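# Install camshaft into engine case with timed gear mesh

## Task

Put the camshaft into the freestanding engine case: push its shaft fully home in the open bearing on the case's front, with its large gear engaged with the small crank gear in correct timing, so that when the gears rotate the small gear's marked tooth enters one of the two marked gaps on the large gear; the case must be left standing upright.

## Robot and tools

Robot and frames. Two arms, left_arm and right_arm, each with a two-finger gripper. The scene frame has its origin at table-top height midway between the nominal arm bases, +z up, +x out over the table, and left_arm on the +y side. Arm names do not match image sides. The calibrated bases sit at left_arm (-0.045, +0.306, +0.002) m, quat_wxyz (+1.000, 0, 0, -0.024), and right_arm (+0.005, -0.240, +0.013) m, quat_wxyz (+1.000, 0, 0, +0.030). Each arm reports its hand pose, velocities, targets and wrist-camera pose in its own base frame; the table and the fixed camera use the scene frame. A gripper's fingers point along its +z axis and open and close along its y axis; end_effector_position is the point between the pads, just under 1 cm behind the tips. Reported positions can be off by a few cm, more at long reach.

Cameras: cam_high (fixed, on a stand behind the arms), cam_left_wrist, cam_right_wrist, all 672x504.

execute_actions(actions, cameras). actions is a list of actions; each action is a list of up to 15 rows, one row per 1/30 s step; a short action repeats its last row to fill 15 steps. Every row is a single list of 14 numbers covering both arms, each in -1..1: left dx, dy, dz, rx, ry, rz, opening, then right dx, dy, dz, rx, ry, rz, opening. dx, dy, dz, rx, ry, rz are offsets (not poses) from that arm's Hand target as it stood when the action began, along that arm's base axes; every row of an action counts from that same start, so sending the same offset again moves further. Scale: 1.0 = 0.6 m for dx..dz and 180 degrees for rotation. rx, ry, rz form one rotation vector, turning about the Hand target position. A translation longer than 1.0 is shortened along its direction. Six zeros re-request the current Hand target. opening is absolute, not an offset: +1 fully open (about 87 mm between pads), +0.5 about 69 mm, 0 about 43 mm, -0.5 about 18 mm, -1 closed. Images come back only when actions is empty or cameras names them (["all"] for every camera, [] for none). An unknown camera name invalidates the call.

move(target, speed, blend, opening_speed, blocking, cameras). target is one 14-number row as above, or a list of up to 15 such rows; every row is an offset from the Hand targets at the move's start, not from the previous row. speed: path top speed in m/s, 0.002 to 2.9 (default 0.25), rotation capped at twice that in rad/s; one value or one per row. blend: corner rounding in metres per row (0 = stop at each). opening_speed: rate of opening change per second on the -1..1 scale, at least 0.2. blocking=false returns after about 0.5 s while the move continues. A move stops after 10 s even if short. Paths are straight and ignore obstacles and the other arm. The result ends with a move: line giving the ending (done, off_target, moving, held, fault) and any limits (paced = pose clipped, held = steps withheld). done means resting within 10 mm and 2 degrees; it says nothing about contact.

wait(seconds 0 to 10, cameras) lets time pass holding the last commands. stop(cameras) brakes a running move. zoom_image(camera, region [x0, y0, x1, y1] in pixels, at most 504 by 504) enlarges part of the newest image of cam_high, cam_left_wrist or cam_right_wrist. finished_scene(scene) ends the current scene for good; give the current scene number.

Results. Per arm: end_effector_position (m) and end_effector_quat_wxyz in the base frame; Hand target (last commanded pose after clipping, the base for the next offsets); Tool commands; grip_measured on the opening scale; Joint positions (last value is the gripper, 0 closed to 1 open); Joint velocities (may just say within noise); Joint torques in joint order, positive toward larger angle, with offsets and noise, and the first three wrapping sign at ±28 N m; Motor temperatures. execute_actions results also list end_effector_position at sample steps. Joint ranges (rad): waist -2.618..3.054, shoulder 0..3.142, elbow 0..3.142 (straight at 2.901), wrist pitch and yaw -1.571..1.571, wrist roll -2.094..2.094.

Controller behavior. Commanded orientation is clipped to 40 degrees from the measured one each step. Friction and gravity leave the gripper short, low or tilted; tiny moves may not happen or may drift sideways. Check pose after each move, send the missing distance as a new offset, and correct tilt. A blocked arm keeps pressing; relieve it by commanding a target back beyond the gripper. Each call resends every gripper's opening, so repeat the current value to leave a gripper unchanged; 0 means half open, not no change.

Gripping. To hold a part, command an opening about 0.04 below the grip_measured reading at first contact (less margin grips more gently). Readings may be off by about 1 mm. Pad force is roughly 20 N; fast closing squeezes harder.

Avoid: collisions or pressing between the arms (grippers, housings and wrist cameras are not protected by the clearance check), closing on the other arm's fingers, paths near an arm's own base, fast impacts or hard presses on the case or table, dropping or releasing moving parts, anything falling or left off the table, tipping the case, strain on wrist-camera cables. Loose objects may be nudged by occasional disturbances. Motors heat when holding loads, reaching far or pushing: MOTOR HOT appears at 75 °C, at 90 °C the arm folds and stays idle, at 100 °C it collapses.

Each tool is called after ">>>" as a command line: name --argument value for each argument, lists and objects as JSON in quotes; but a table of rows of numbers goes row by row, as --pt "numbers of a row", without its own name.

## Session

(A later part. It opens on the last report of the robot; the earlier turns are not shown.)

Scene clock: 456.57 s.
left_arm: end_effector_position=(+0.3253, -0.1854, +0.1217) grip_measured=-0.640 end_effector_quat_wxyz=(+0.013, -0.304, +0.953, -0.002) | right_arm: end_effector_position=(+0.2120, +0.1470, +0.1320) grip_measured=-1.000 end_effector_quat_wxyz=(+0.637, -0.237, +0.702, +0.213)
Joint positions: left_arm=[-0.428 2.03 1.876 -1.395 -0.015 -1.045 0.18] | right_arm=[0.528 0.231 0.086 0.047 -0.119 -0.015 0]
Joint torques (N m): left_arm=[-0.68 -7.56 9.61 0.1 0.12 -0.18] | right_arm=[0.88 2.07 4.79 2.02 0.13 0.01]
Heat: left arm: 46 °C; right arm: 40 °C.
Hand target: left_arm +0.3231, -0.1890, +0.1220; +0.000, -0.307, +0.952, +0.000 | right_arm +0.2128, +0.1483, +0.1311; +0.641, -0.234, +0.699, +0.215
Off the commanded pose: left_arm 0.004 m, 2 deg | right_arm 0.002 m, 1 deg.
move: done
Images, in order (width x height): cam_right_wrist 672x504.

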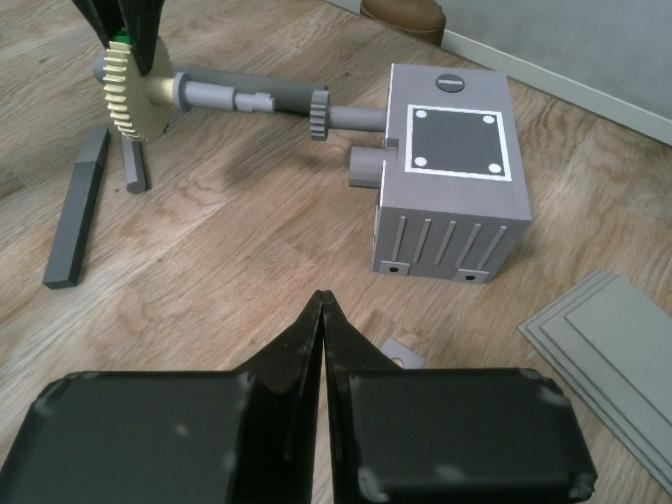

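>>> move --pt "-0.02 -0.0145 -0.065 0 0 0 -0.8 0 0 0 0 0 0 -1" --speed 0.12 --cameras '["cam_left_wrist","cam_right_wrist"]'

Scene clock: 485.23 s.
left_arm: end_effector_position=(+0.3159, -0.1959, +0.0811) grip_measured=-0.640 end_effector_quat_wxyz=(+0.007, -0.303, +0.953, +0.003) | right_arm: end_effector_position=(+0.2121, +0.1469, +0.1322) grip_measured=-1.000 end_effector_quat_wxyz=(+0.638, -0.237, +0.702, +0.212)
Joint positions: left_arm=[-0.463 2.03 1.714 -1.25 -0.015 -1.078 0.18] | right_arm=[0.528 0.231 0.086 0.048 -0.118 -0.015 0]
Joint torques (N m): left_arm=[-0.53 -9.98 6.09 0.26 0.12 -0.19] | right_arm=[0.88 2.09 4.77 2.02 0.11 0]
Motor temperatures (°C): left_arm=[23 41 37 27 26 25 27] | right_arm=[25 27 39 42 27 26 27]
Heat: left arm: 41 °C; right arm: 42 °C.
Hand target: left_arm +0.3110, -0.1976, +0.0830; +0.000, -0.307, +0.952, +0.000 | right_arm +0.2129, +0.1483, +0.1311; +0.641, -0.233, +0.699, +0.215
Off the commanded pose: left_arm 0.005 m, 1 deg | right_arm 0.002 m, 1 deg.
move: done
Images, in order (width x height): cam_left_wrist 672x504, cam_right_wrist 672x504.

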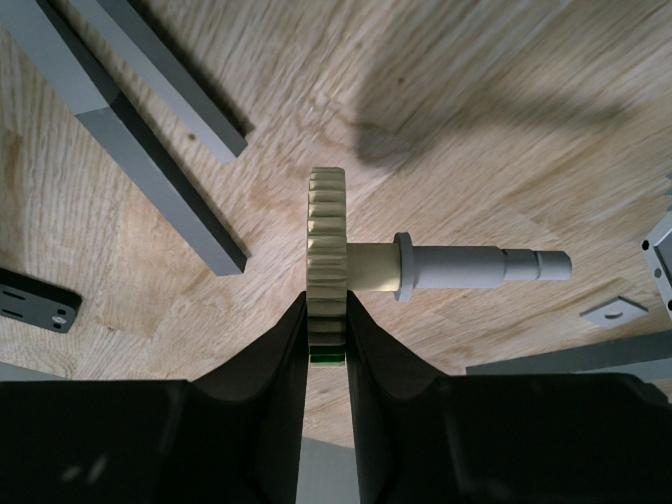

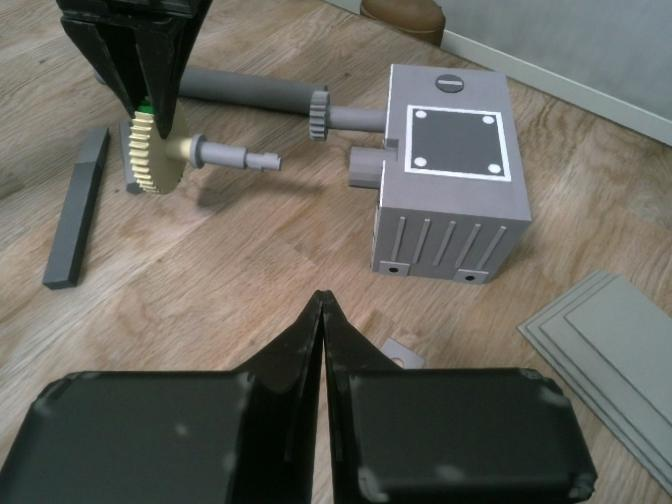

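>>> move --pt "0.0243 -0.0338 0 0 0 0 -0.8 0 0 0 0 0 0 -1" --speed 0.1 --cameras '["cam_left_wrist","cam_right_wrist"]'

>>> zoom_image --camera "cam_left_wrist" --region '[480, 100, 672, 400]'

>>> zoom_image --camera "cam_right_wrist" --region '[130, 60, 450, 260]'

Scene clock: 494.40 s.
left_arm: end_effector_position=(+0.3288, -0.2153, +0.0828) grip_measured=-0.640 end_effector_quat_wxyz=(+0.015, -0.303, +0.953, -0.005) | right_arm: end_effector_position=(+0.2121, +0.1469, +0.1322) grip_measured=-1.000 end_effector_quat_wxyz=(+0.638, -0.237, +0.702, +0.212)
Joint positions: left_arm=[-0.491 2.091 1.814 -1.267 -0.015 -1.107 0.18] | right_arm=[0.528 0.231 0.086 0.048 -0.118 -0.015 0]
Joint torques (N m): left_arm=[-0.55 -8.05 9.68 0.06 0.12 -0.18] | right_arm=[0.88 2.07 4.75 2.02 0.11 0.01]
Heat: left arm: 41 °C; right arm: 42 °C.
Hand target: left_arm +0.3256, -0.2179, +0.0829; +0.000, -0.307, +0.952, +0.000 | right_arm +0.2129, +0.1483, +0.1311; +0.641, -0.234, +0.699, +0.215
Off the commanded pose: left_arm 0.004 m, 2 deg | right_arm 0.002 m, 1 deg.
move: done
Images, in order (width x height): cam_left_wrist 672x504, cam_right_wrist 672x504.

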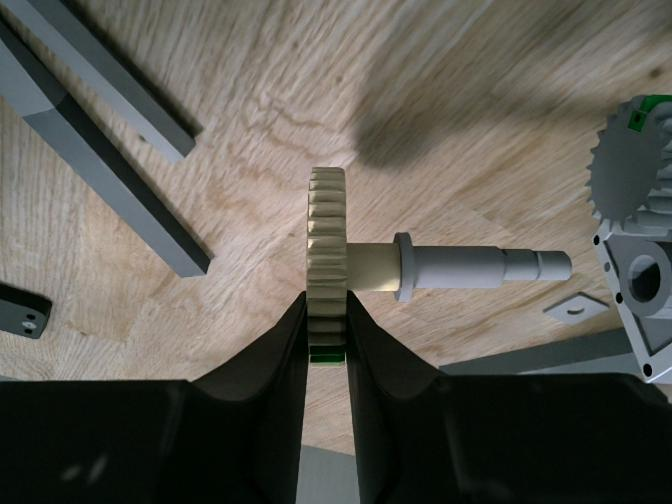

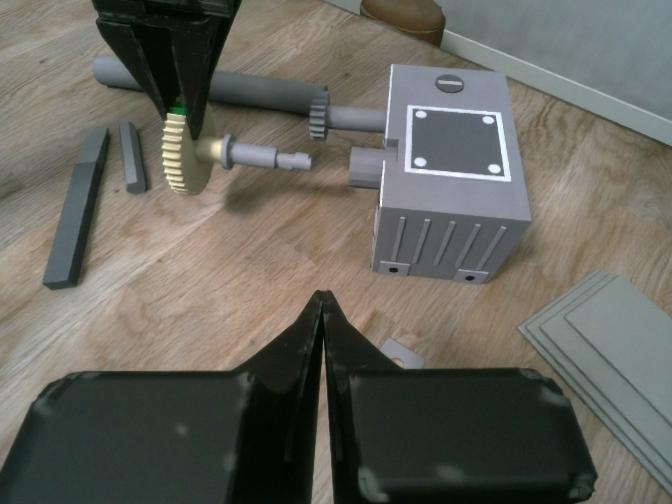

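Scaled by 1.680 from the camera's 672x504 image, which has a finer 960x720 frame.

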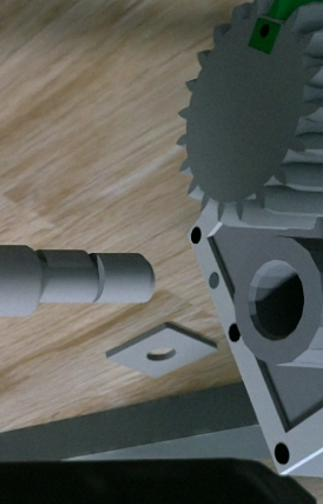

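Scaled by 1.575 from the camera's 672x504 image, which has a finer 960x720 frame.

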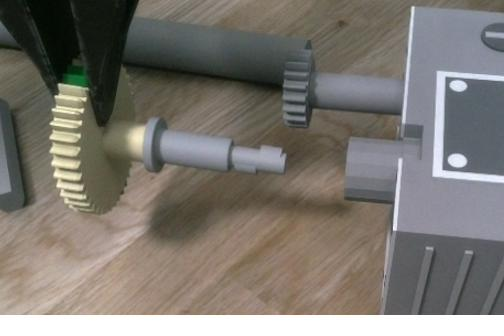

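>>> move --pt "0 0 0 0 0 0 -0.8 0.03 0.0 0.12 -0.06 0.08 0 -1" --pt "0 0 0 0 0 0 -0.8 0.203 0.053 0.12 -0.134 0.1775 0 -1" --speed 0.2 --blend 0.02 --cameras '["cam_right_wrist","cam_high"]'

Scene clock: 544.27 s.
left_arm: end_effector_position=(+0.3287, -0.2153, +0.0828) grip_measured=-0.640 end_effector_quat_wxyz=(+0.014, -0.303, +0.953, -0.004) | right_arm: end_effector_position=(+0.3281, +0.1813, +0.1928) grip_measured=-1.000 end_effector_quat_wxyz=(+0.352, -0.294, +0.880, +0.125)
Joint positions: left_arm=[-0.491 2.091 1.814 -1.267 -0.015 -1.107 0.18] | right_arm=[0.451 1.433 1.301 -0.686 -0.146 -0.136 0]
Joint torques (N m): left_arm=[-0.58 -8.05 9.68 0.05 0.11 -0.18] | right_arm=[-0.46 -4.81 7.99 1.36 0.01 -0.11]
Heat: left arm: 40 °C; right arm: 44 °C.
Hand target: left_arm +0.3256, -0.2180, +0.0829; +0.000, -0.307, +0.952, +0.000 | right_arm +0.3346, +0.1801, +0.2031; +0.363, -0.293, +0.876, +0.121
Off the commanded pose: left_arm 0.004 m, 2 deg | right_arm 0.012 m, 1 deg.
move: off_target (right_arm)
Images, in order (width x height): cam_high 672x504, cam_right_wrist 672x504.

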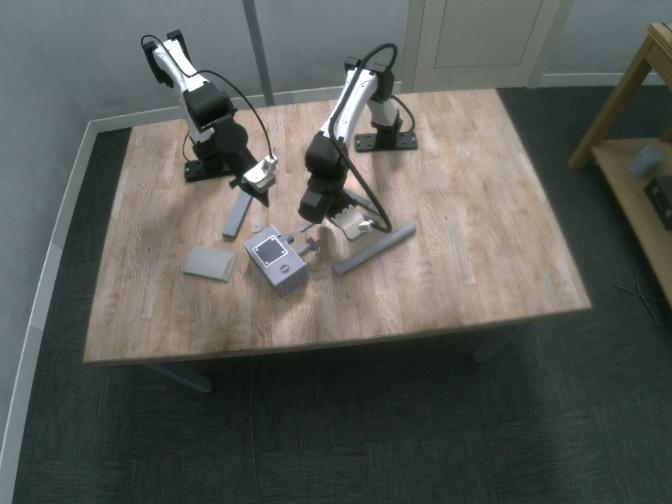

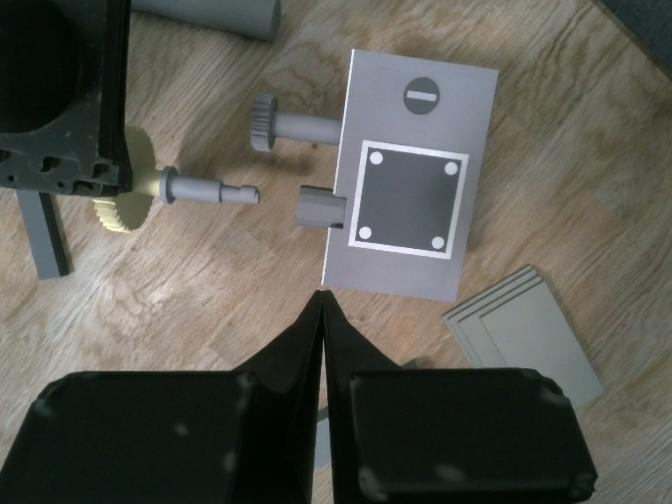

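>>> zoom_image --camera "cam_right_wrist" --region '[130, 80, 370, 260]'

>>> zoom_image --camera "cam_right_wrist" --region '[300, 30, 510, 310]'

Scaled by 2.100 from the camera's 672x504 image, which has a finer 960x720 frame.

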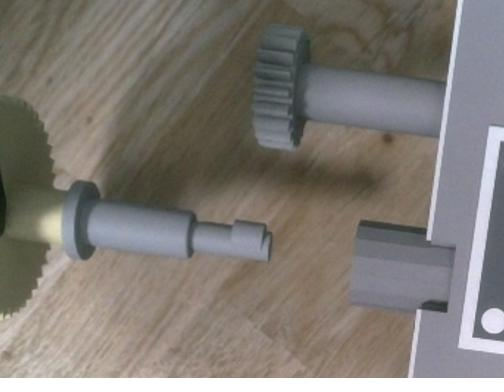

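Scaled by 1.800 from the camera's 672x504 image, which has a finer 960x720 frame.

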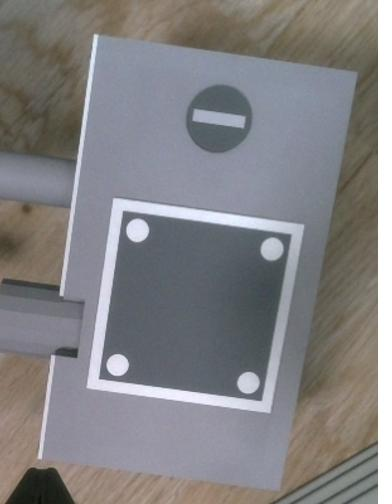

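>>> move --pt "-0.004 -0.003 -0.003 -0.0207 -0.0149 0.003 -0.8 0 0 0 0 0 0 -1" --speed 0.1

>>> move --pt "0 0 0 0 0 0 -0.8 -0.1 -0.03 0.0 0.07 -0.09 0 -1" --pt "0 0 0 0 0 0 -0.8 -0.203 -0.053 -0.12 0.134 -0.1775 0 -1" --speed 0.2 --blend 0.02 --cameras '["cam_right_wrist","cam_left_wrist"]'

>>> zoom_image --camera "cam_right_wrist" --region '[130, 60, 450, 260]'

>>> zoom_image --camera "cam_left_wrist" --region '[480, 100, 672, 400]'

Scene clock: 568.33 s.
left_arm: end_effector_position=(+0.3251, -0.2191, +0.0660) grip_measured=-0.640 end_effector_quat_wxyz=(+0.009, -0.303, +0.953, -0.020) | right_arm: end_effector_position=(+0.3281, +0.1812, +0.1928) grip_measured=-1.000 end_effector_quat_wxyz=(+0.351, -0.294, +0.880, +0.125)
Joint positions: left_arm=[-0.491 2.076 1.721 -1.174 0.014 -1.108 0.18] | right_arm=[0.451 1.433 1.301 -0.686 -0.146 -0.136 0]
Joint torques (N m): left_arm=[0.31 -13.12 6.12 0.39 0.22 -0.18] | right_arm=[-0.49 -4.81 7.99 1.37 0.01 -0.11]
Heat: left arm: 40 °C; right arm: 42 °C.
Hand target: left_arm +0.3233, -0.2198, +0.0811; +0.013, -0.311, +0.950, -0.038 | right_arm +0.3347, +0.1801, +0.2031; +0.363, -0.293, +0.876, +0.121
Off the commanded pose: left_arm 0.015 m, 2 deg | right_arm 0.012 m, 1 deg.
move: off_target (left_arm, right_arm)

Scene clock: 570.87 s.
left_arm: end_effector_position=(+0.3253, -0.2192, +0.0660) grip_measured=-0.640 end_effector_quat_wxyz=(+0.010, -0.303, +0.953, -0.020) | right_arm: end_effector_position=(+0.2120, +0.1472, +0.1308) grip_measured=-1.000 end_effector_quat_wxyz=(+0.635, -0.237, +0.703, +0.212)
Joint positions: left_arm=[-0.491 2.076 1.721 -1.173 0.014 -1.108 0.18] | right_arm=[0.528 0.236 0.085 0.048 -0.119 -0.015 0]
Joint torques (N m): left_arm=[0.32 -13.12 6.12 0.39 0.22 -0.18] | right_arm=[0.83 1.63 4.83 2.04 0.11 0]
Heat: left arm: 42 °C; right arm: 43 °C.
Hand target: left_arm +0.3233, -0.2198, +0.0811; +0.013, -0.311, +0.950, -0.038 | right_arm +0.2129, +0.1483, +0.1312; +0.641, -0.233, +0.699, +0.215
Off the commanded pose: left_arm 0.015 m, 2 deg | right_arm 0.002 m, 1 deg.
move: off_target (left_arm)
Images, in order (width x height): cam_left_wrist 672x504, cam_right_wrist 672x504.

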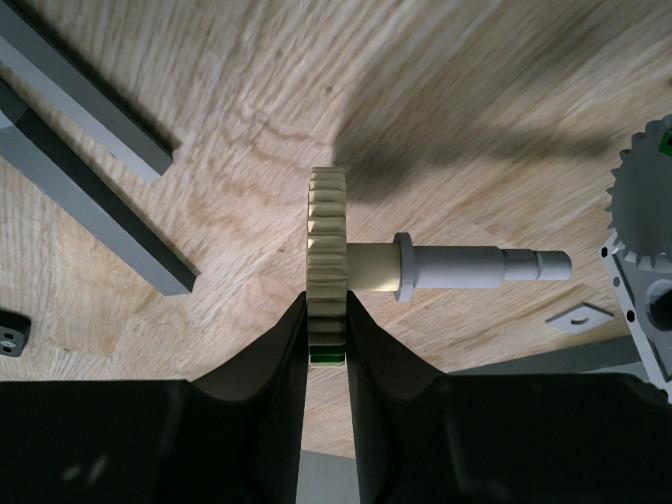

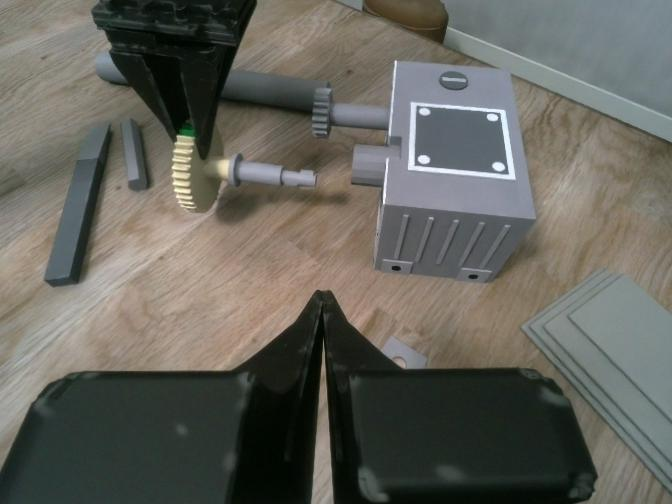

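Scaled by 1.575 from the camera's 672x504 image, which has a finer 960x720 frame.

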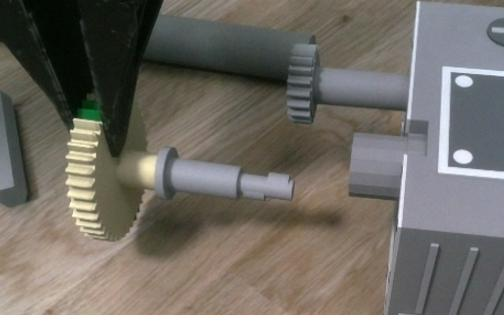

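Scaled by 1.680 from the camera's 672x504 image, which has a finer 960x720 frame.

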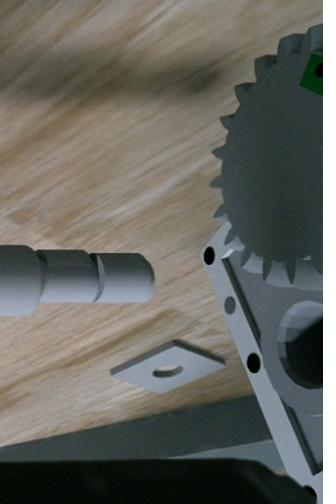

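>>> move --pt "0.0 0.0 0.014 -0.0158 -0.0113 0.0 -0.8 0 0 0 0 0 0 -1" --speed 0.08 --cameras '["cam_right_wrist","cam_left_wrist"]'

>>> zoom_image --camera "cam_right_wrist" --region '[130, 60, 450, 260]'

>>> zoom_image --camera "cam_left_wrist" --region '[480, 100, 672, 400]'

Scene clock: 579.10 s.
left_arm: end_effector_position=(+0.3255, -0.2193, +0.0753) grip_measured=-0.640 end_effector_quat_wxyz=(+0.019, -0.308, +0.950, -0.049) | right_arm: end_effector_position=(+0.2121, +0.1472, +0.1310) grip_measured=-1.000 end_effector_quat_wxyz=(+0.636, -0.237, +0.703, +0.212)
Joint positions: left_arm=[-0.479 2.018 1.667 -1.125 0.042 -1.108 0.18] | right_arm=[0.529 0.236 0.085 0.049 -0.118 -0.015 0]
Joint torques (N m): left_arm=[0.28 -12.63 6.15 0.54 0.25 -0.09] | right_arm=[0.81 1.69 4.81 2.02 0.11 0.01]
Motor temperatures (°C): left_arm=[23 46 39 26 26 25 27] | right_arm=[25 27 40 43 27 26 27]
Heat: left arm: 46 °C; right arm: 43 °C.
Hand target: left_arm +0.3232, -0.2198, +0.0895; +0.022, -0.310, +0.948, -0.067 | right_arm +0.2129, +0.1483, +0.1311; +0.641, -0.234, +0.699, +0.215
Off the commanded pose: left_arm 0.014 m, 2 deg | right_arm 0.001 m, 1 deg.
move: off_target (left_arm)
Images, in order (width x height): cam_left_wrist 672x504, cam_right_wrist 672x504.

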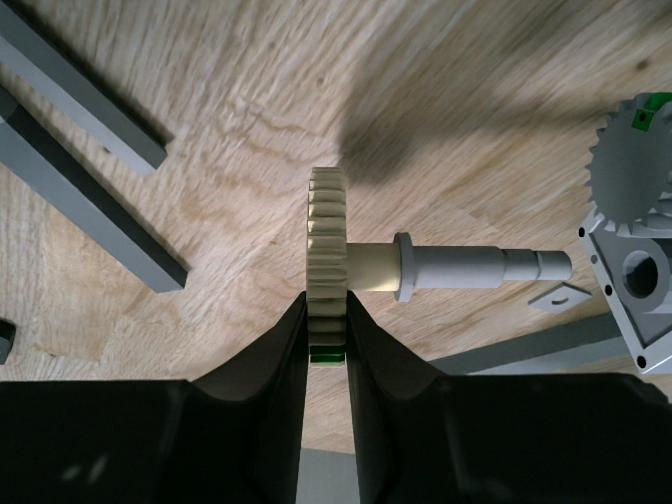

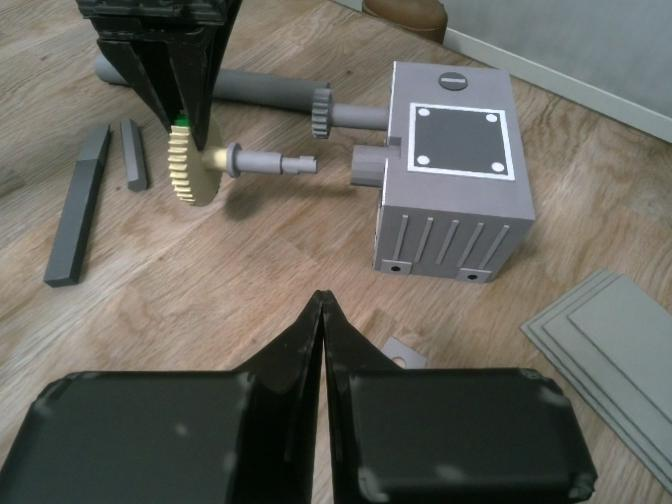

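Scaled by 1.575 from the camera's 672x504 image, which has a finer 960x720 frame.

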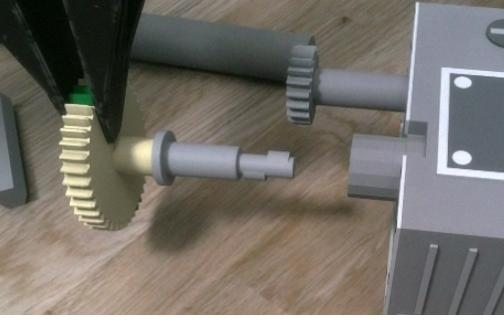

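Scaled by 1.680 from the camera's 672x504 image, which has a finer 960x720 frame.

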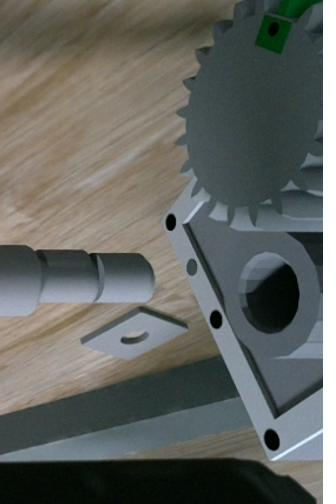

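>>> move --pt "-0.0014 -0.001 0.009 0 0 0.0 -0.8 0 0 0 0 0 0 -1" --speed 0.08 --cameras '["cam_right_wrist","cam_left_wrist"]'

>>> zoom_image --camera "cam_right_wrist" --region '[130, 60, 450, 260]'

>>> zoom_image --camera "cam_left_wrist" --region '[480, 100, 672, 400]'

Scene clock: 588.87 s.
left_arm: end_effector_position=(+0.3255, -0.2195, +0.0754) grip_measured=-0.640 end_effector_quat_wxyz=(+0.019, -0.308, +0.950, -0.049) | right_arm: end_effector_position=(+0.2121, +0.1472, +0.1310) grip_measured=-1.000 end_effector_quat_wxyz=(+0.636, -0.237, +0.703, +0.212)
Joint positions: left_arm=[-0.479 2.018 1.667 -1.124 0.042 -1.108 0.18] | right_arm=[0.529 0.236 0.085 0.049 -0.118 -0.015 0]
Joint torques (N m): left_arm=[0.09 -12.94 7.57 0.33 0.24 -0.11] | right_arm=[0.81 1.66 4.81 2.01 0.11 0.01]
Heat: left arm: 47 °C; right arm: 44 °C.
Hand target: left_arm +0.3223, -0.2204, +0.0949; +0.021, -0.310, +0.948, -0.067 | right_arm +0.2129, +0.1483, +0.1311; +0.641, -0.234, +0.699, +0.215
Off the commanded pose: left_arm 0.020 m, 2 deg | right_arm 0.001 m, 1 deg.
move: off_target (left_arm)
Images, in order (width x height): cam_left_wrist 672x504, cam_right_wrist 672x504.

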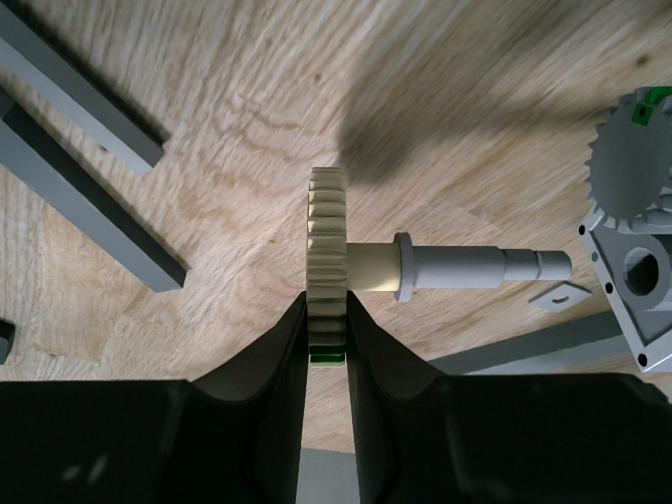

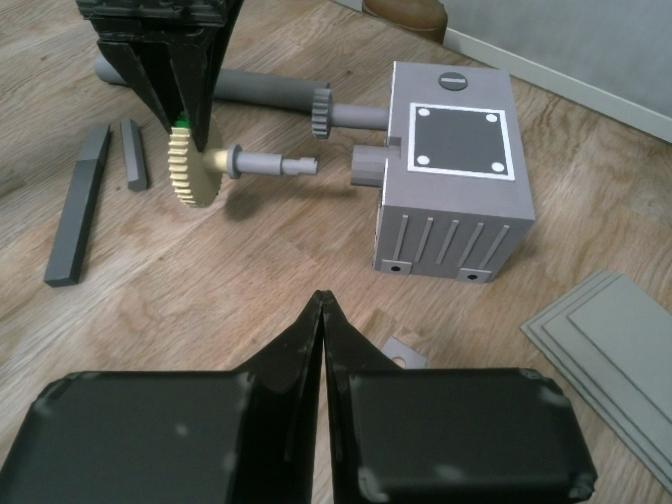

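Scaled by 1.575 from the camera's 672x504 image, which has a finer 960x720 frame.

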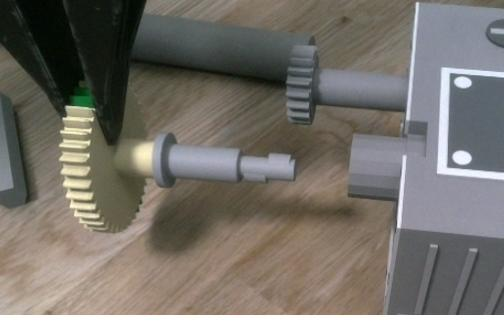

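Scaled by 1.680 from the camera's 672x504 image, which has a finer 960x720 frame.

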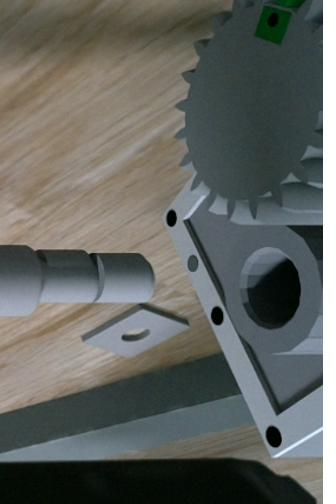

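>>> move --pt "0.001 0.001 0.014 0 0 0.0 -0.8 0 0 0 0 0 0 -1" --speed 0.08

Scene clock: 595.67 s.
left_arm: end_effector_position=(+0.3226, -0.2180, +0.0783) grip_measured=-0.640 end_effector_quat_wxyz=(+0.015, -0.308, +0.950, -0.045) | right_arm: end_effector_position=(+0.2121, +0.1472, +0.1310) grip_measured=-1.000 end_effector_quat_wxyz=(+0.636, -0.237, +0.703, +0.212)
Joint positions: left_arm=[-0.479 2.014 1.674 -1.145 0.042 -1.108 0.18] | right_arm=[0.529 0.236 0.085 0.049 -0.118 -0.015 0]
Joint torques (N m): left_arm=[0.28 -12.81 9.78 0.21 0.25 -0.1] | right_arm=[0.83 1.69 4.81 2.01 0.11 0.01]
Heat: left arm: 48 °C; right arm: 45 °C.
Hand target: left_arm +0.3229, -0.2198, +0.1034; +0.022, -0.310, +0.948, -0.067 | right_arm +0.2129, +0.1483, +0.1311; +0.641, -0.234, +0.699, +0.215
Off the commanded pose: left_arm 0.025 m, 3 deg | right_arm 0.001 m, 1 deg.
move: off_target (left_arm)

>>> move --pt "0.0214 -0.0298 0.004 0 0 0.0 -0.8 0 0 0 0 0 0 -1" --speed 0.08 --cameras '["cam_right_wrist","cam_left_wrist"]'

>>> zoom_image --camera "cam_right_wrist" --region '[130, 60, 450, 260]'

>>> zoom_image --camera "cam_left_wrist" --region '[480, 150, 672, 400]'

Scene clock: 607.27 s.
left_arm: end_effector_position=(+0.3387, -0.2333, +0.1052) grip_measured=-0.640 end_effector_quat_wxyz=(+0.036, -0.307, +0.948, -0.068) | right_arm: end_effector_position=(+0.2121, +0.1472, +0.1310) grip_measured=-1.000 end_effector_quat_wxyz=(+0.636, -0.237, +0.703, +0.212)
Joint positions: left_arm=[-0.494 2.033 1.806 -1.195 0.042 -1.124 0.18] | right_arm=[0.529 0.236 0.085 0.049 -0.118 -0.015 0]
Joint torques (N m): left_arm=[-0.72 -7.91 9.85 0.39 0.2 -0.18] | right_arm=[0.83 1.69 4.82 2.02 0.11 0]
Motor temperatures (°C): left_arm=[23 51 39 26 26 25 27] | right_arm=[25 27 39 45 27 26 27]
Heat: left arm: 51 °C; right arm: 45 °C.
Hand target: left_arm +0.3358, -0.2376, +0.1057; +0.022, -0.310, +0.948, -0.067 | right_arm +0.2129, +0.1483, +0.1311; +0.641, -0.234, +0.699, +0.215
Off the commanded pose: left_arm 0.005 m, 2 deg | right_arm 0.001 m, 1 deg.
move: done
Images, in order (width x height): cam_left_wrist 672x504, cam_right_wrist 672x504.

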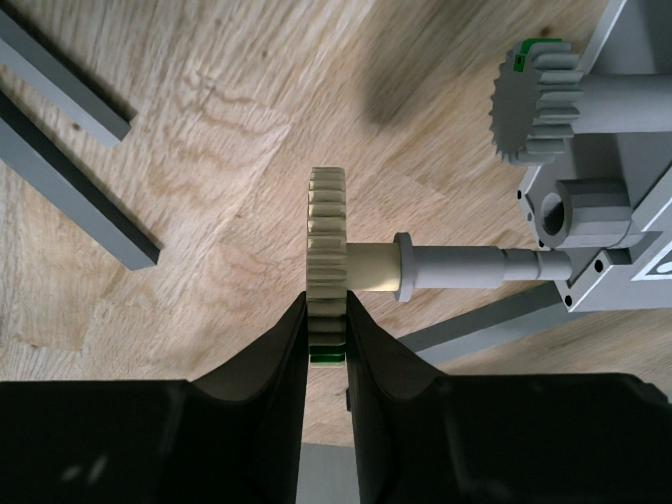

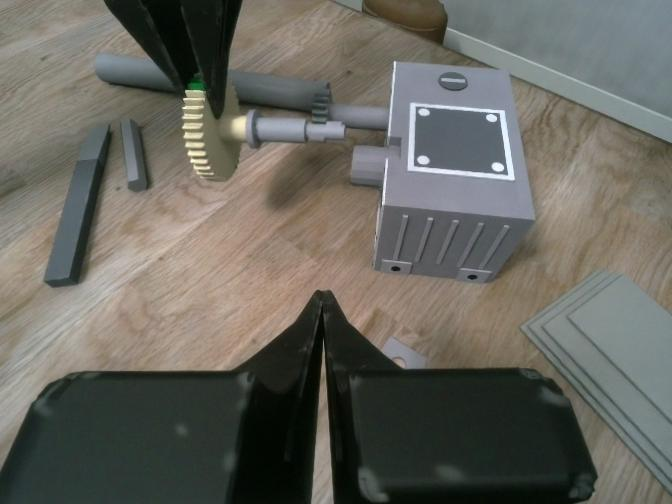

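Scaled by 1.575 from the camera's 672x504 image, which has a finer 960x720 frame.

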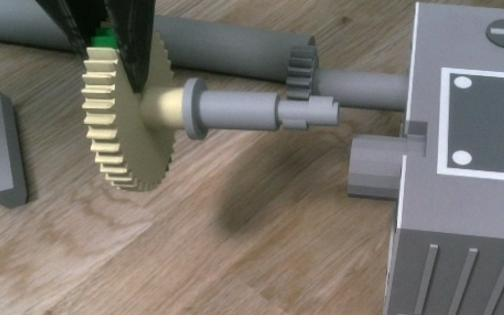

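Scaled by 2.016 from the camera's 672x504 image, which has a finer 960x720 frame.

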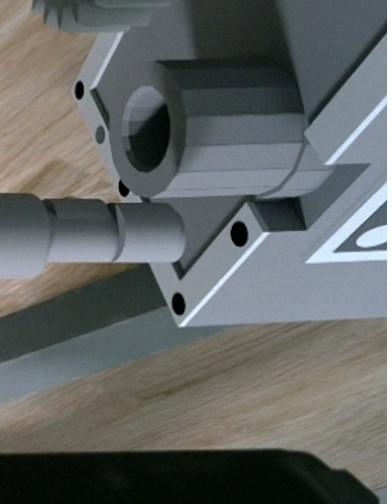

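>>> move --pt "-0.006 0.008 0 0.005 0.0035 0.0 -0.8 0 0 0 0 0 0 -1" --pt "-0.006 0.008 -0.037 0.0103 0.0074 0.0 -0.8 0 0 0 0 0 0 -1" --speed 0.06 --cameras '["cam_right_wrist","cam_left_wrist"]'

>>> zoom_image --camera "cam_right_wrist" --region '[130, 60, 450, 260]'

>>> zoom_image --camera "cam_left_wrist" --region '[480, 150, 672, 400]'

Scene clock: 617.77 s.
left_arm: end_effector_position=(+0.3358, -0.2318, +0.0918) grip_measured=-0.640 end_effector_quat_wxyz=(+0.025, -0.308, +0.949, -0.057) | right_arm: end_effector_position=(+0.2121, +0.1472, +0.1310) grip_measured=-1.000 end_effector_quat_wxyz=(+0.636, -0.237, +0.703, +0.212)
Joint positions: left_arm=[-0.494 2.053 1.783 -1.184 0.042 -1.124 0.18] | right_arm=[0.529 0.236 0.085 0.049 -0.118 -0.015 0]
Joint torques (N m): left_arm=[-0.85 -8.21 6.45 0.6 0 -0.17] | right_arm=[0.8 1.73 4.82 2.02 0.11 0.01]
Heat: left arm: 50 °C; right arm: 45 °C.
Hand target: left_arm +0.3322, -0.2328, +0.0835; +0.015, -0.311, +0.949, -0.048 | right_arm +0.2129, +0.1483, +0.1311; +0.641, -0.234, +0.699, +0.215
Off the commanded pose: left_arm 0.009 m, 2 deg | right_arm 0.001 m, 1 deg.
move: done
Images, in order (width x height): cam_left_wrist 672x504, cam_right_wrist 672x504.

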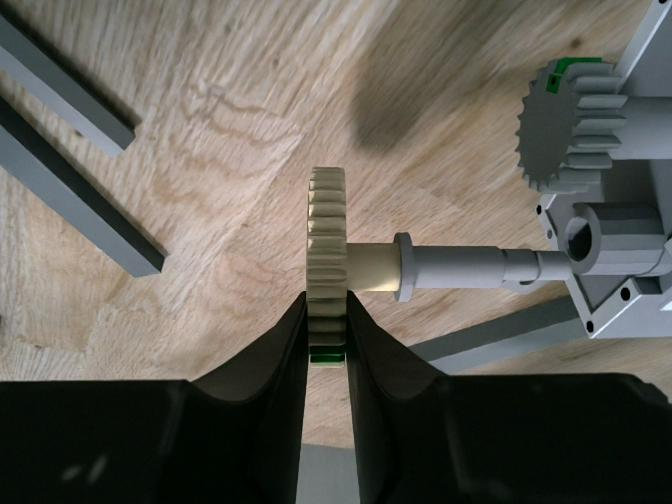

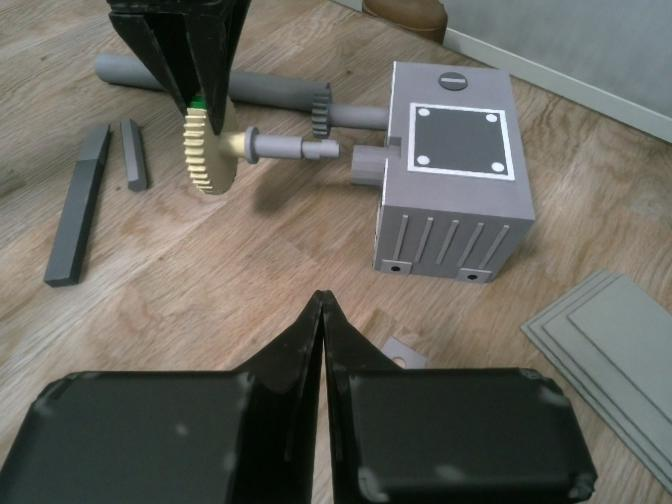

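Scaled by 1.575 from the camera's 672x504 image, which has a finer 960x720 frame.

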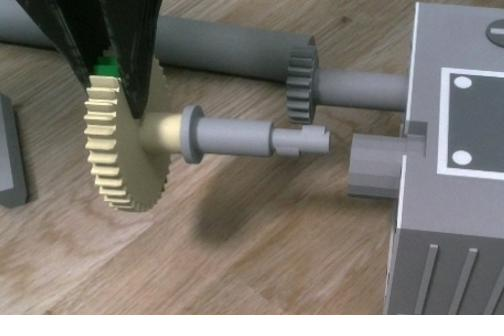

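Scaled by 2.016 from the camera's 672x504 image, which has a finer 960x720 frame.

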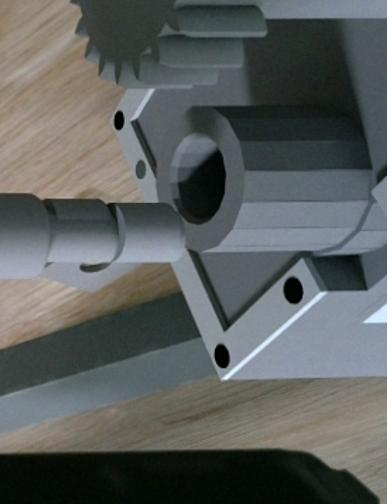

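>>> move --pt "-0.002 0.003 -0.02 0.0 0.0 0.0 -0.8 0 0 0 0 0 0 -1" --speed 0.06 --cameras '["cam_right_wrist","cam_left_wrist"]'

>>> zoom_image --camera "cam_right_wrist" --region '[210, 90, 410, 220]'

>>> zoom_image --camera "cam_left_wrist" --region '[480, 150, 672, 400]'

Scene clock: 635.23 s.
left_arm: end_effector_position=(+0.3347, -0.2311, +0.0787) grip_measured=-0.640 end_effector_quat_wxyz=(+0.024, -0.308, +0.949, -0.056) | right_arm: end_effector_position=(+0.2121, +0.1472, +0.1311) grip_measured=-1.000 end_effector_quat_wxyz=(+0.636, -0.237, +0.703, +0.212)
Joint positions: left_arm=[-0.494 2.053 1.731 -1.135 0.042 -1.124 0.18] | right_arm=[0.529 0.236 0.085 0.049 -0.118 -0.015 0]
Joint torques (N m): left_arm=[-0.61 -8.5 6.28 0.58 0 -0.15] | right_arm=[0.84 1.68 4.81 2.01 0.11 0.01]
Motor temperatures (°C): left_arm=[23 46 40 26 26 25 27] | right_arm=[25 27 38 46 27 26 27]
Heat: left arm: 46 °C; right arm: 46 °C.
Hand target: left_arm +0.3310, -0.2310, +0.0715; +0.015, -0.311, +0.949, -0.048 | right_arm +0.2129, +0.1484, +0.1312; +0.641, -0.234, +0.699, +0.215
Off the commanded pose: left_arm 0.008 m, 1 deg | right_arm 0.001 m, 1 deg.
move: done
Images, in order (width x height): cam_left_wrist 672x504, cam_right_wrist 672x504.

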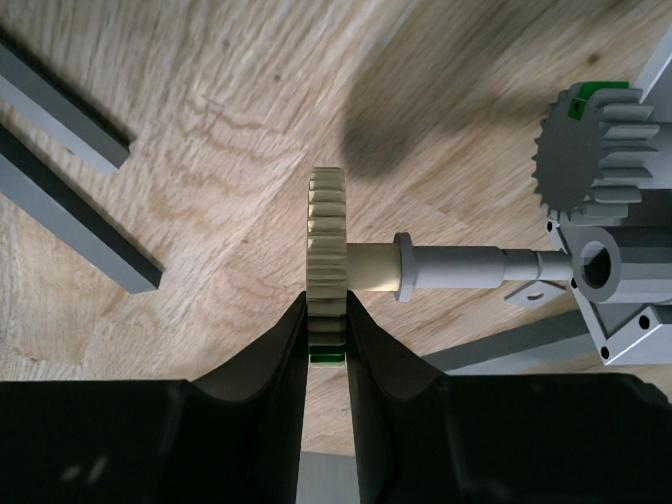

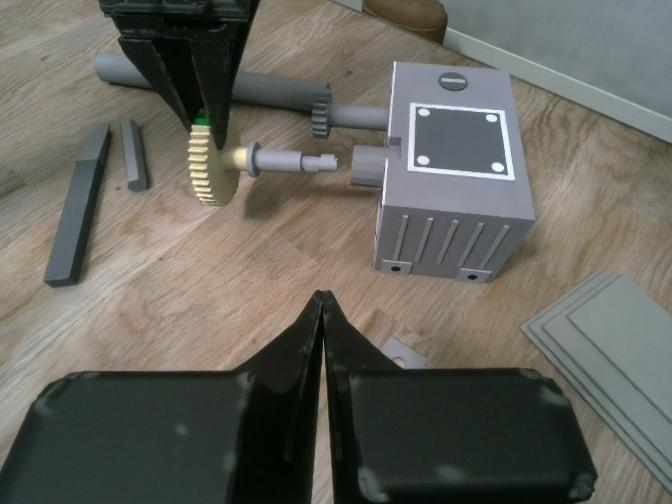

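Scaled by 2.520 from the camera's 672x504 image, which has a finer 960x720 frame.

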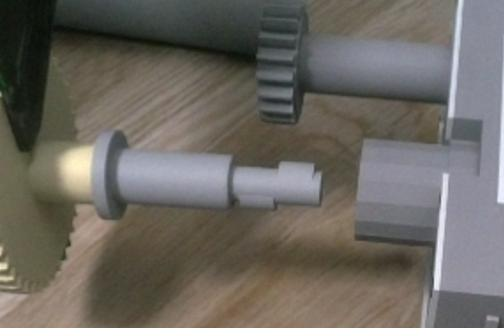

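Scaled by 2.016 from the camera's 672x504 image, which has a finer 960x720 frame.

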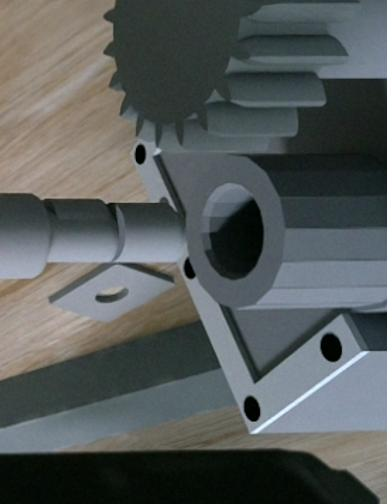

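>>> zoom_image --camera "cam_left_wrist" --region '[300, 150, 600, 350]'

>>> zoom_image --camera "cam_right_wrist" --region '[240, 120, 400, 220]'

Scaled by 1.680 from the camera's 672x504 image, which has a finer 960x720 frame.

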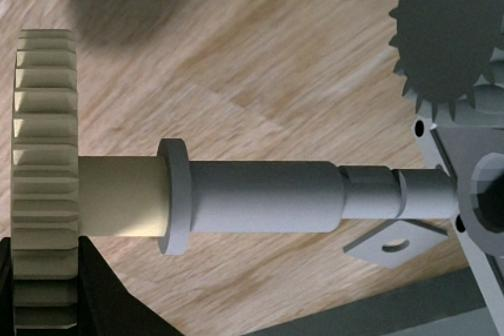

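Scaled by 3.150 from the camera's 672x504 image, which has a finer 960x720 frame.

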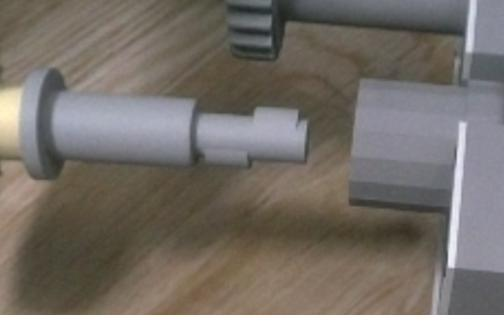

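>>> move --pt "-0.012 0.0165 0.016 0.006 0.0045 0.0 -0.8 0 0 0 0 0 0 -1" --pt "0.0 0.0 0.016 0.006 0.0045 0.0 -0.8 0 0 0 0 0 0 -1" --speed 0.06 --cameras '["cam_right_wrist","cam_left_wrist"]'

>>> zoom_image --camera "cam_right_wrist" --region '[240, 100, 400, 220]'

>>> zoom_image --camera "cam_left_wrist" --region '[480, 150, 672, 400]'

Scene clock: 666.93 s.
left_arm: end_effector_position=(+0.3327, -0.2299, +0.0823) grip_measured=-0.640 end_effector_quat_wxyz=(+0.018, -0.309, +0.950, -0.048) | right_arm: end_effector_position=(+0.2121, +0.1472, +0.1311) grip_measured=-1.000 end_effector_quat_wxyz=(+0.636, -0.237, +0.703, +0.212)
Joint positions: left_arm=[-0.494 2.063 1.761 -1.175 0.042 -1.124 0.18] | right_arm=[0.529 0.236 0.085 0.049 -0.118 -0.015 0]
Joint torques (N m): left_arm=[-1.02 -7.95 9.77 0.26 -0.11 -0.18] | right_arm=[0.8 1.66 4.81 2.02 0.11 0.01]
Heat: left arm: 45 °C; right arm: 47 °C.
Hand target: left_arm +0.3310, -0.2310, +0.0812; +0.012, -0.311, +0.950, -0.037 | right_arm +0.2129, +0.1484, +0.1312; +0.641, -0.234, +0.699, +0.215
Off the commanded pose: left_arm 0.002 m, 2 deg | right_arm 0.001 m, 1 deg.
move: done
Images, in order (width x height): cam_left_wrist 672x504, cam_right_wrist 672x504.

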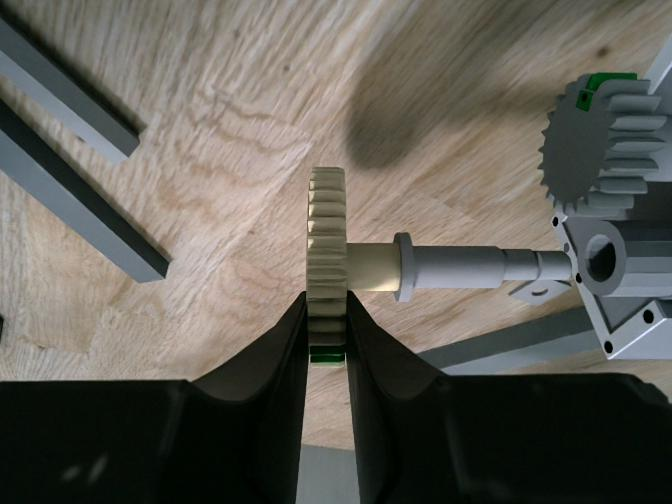

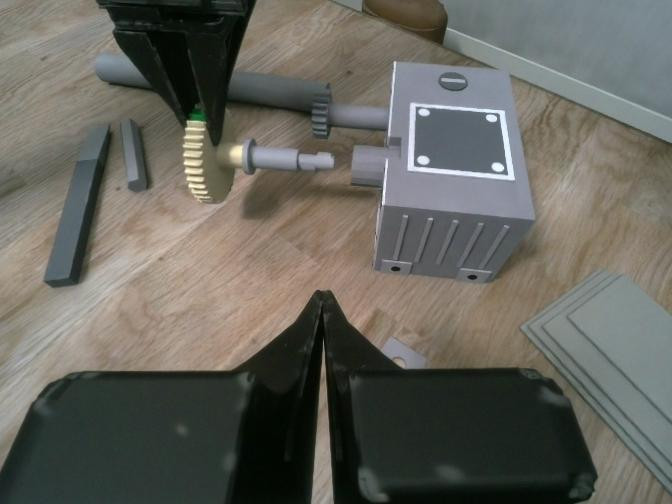

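Scaled by 3.150 from the camera's 672x504 image, which has a finer 960x720 frame.

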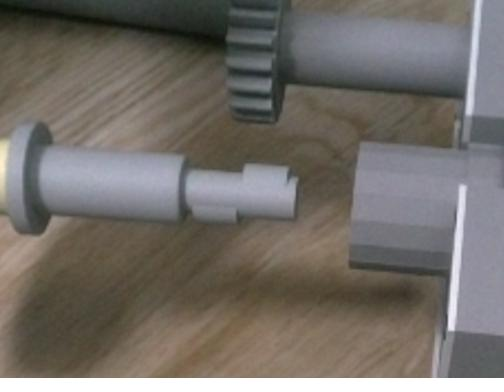

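Scaled by 2.016 from the camera's 672x504 image, which has a finer 960x720 frame.

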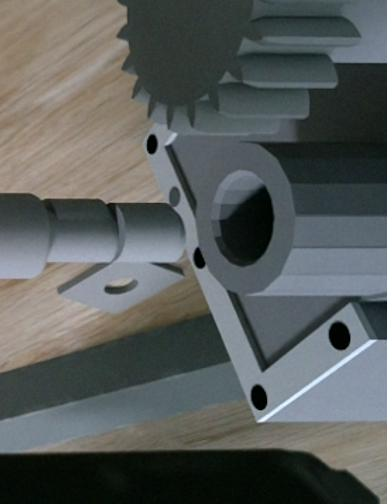

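>>> move --pt "0.0 0.0 0.0 0.0085 0.006 0.0 -0.8 0 0 0 0 0 0 -1" --speed 0.06 --cameras '["cam_right_wrist","cam_left_wrist"]'

>>> zoom_image --camera "cam_right_wrist" --region '[240, 100, 400, 220]'

>>> zoom_image --camera "cam_left_wrist" --region '[480, 150, 672, 400]'

Scene clock: 675.57 s.
left_arm: end_effector_position=(+0.3326, -0.2305, +0.0822) grip_measured=-0.640 end_effector_quat_wxyz=(+0.013, -0.308, +0.951, -0.034) | right_arm: end_effector_position=(+0.2121, +0.1472, +0.1311) grip_measured=-1.000 end_effector_quat_wxyz=(+0.636, -0.237, +0.703, +0.212)
Joint positions: left_arm=[-0.501 2.093 1.809 -1.221 0.027 -1.129 0.18] | right_arm=[0.529 0.236 0.085 0.049 -0.118 -0.015 0]
Joint torques (N m): left_arm=[-0.88 -8.09 9.8 0.15 -0.12 -0.18] | right_arm=[0.81 1.69 4.79 2.02 0.11 0.01]
Heat: left arm: 44 °C; right arm: 47 °C.
Hand target: left_arm +0.3310, -0.2310, +0.0811; +0.007, -0.311, +0.950, -0.021 | right_arm +0.2129, +0.1484, +0.1312; +0.641, -0.234, +0.699, +0.215
Off the commanded pose: left_arm 0.002 m, 2 deg | right_arm 0.001 m, 1 deg.
move: done
Images, in order (width x height): cam_left_wrist 672x504, cam_right_wrist 672x504.

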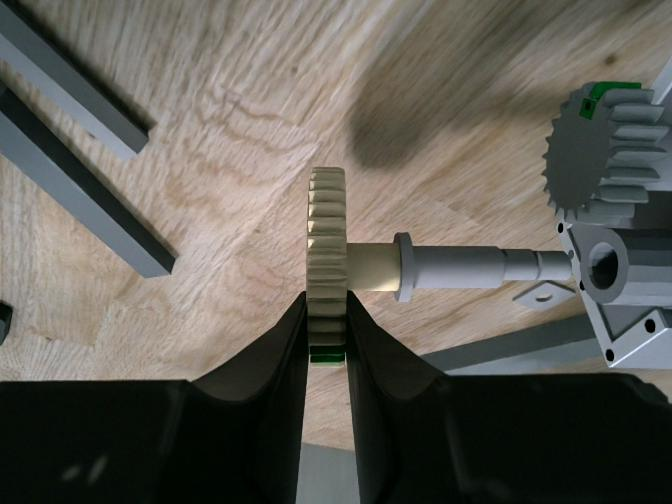

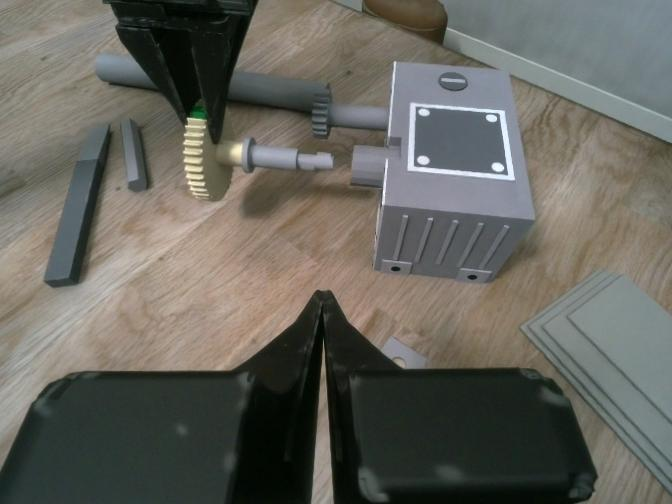

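Scaled by 3.150 from the camera's 672x504 image, which has a finer 960x720 frame.

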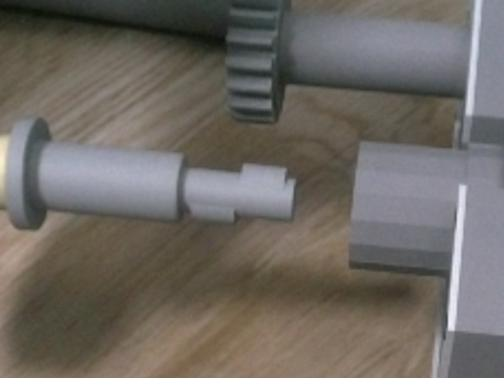

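Scaled by 2.016 from the camera's 672x504 image, which has a finer 960x720 frame.

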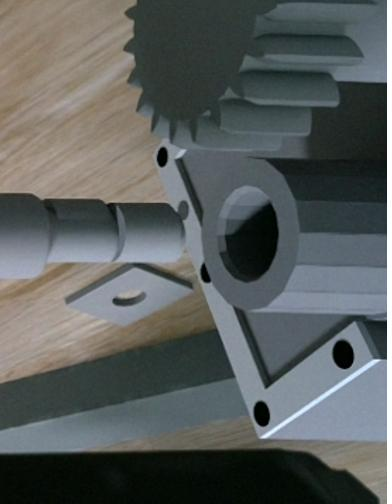

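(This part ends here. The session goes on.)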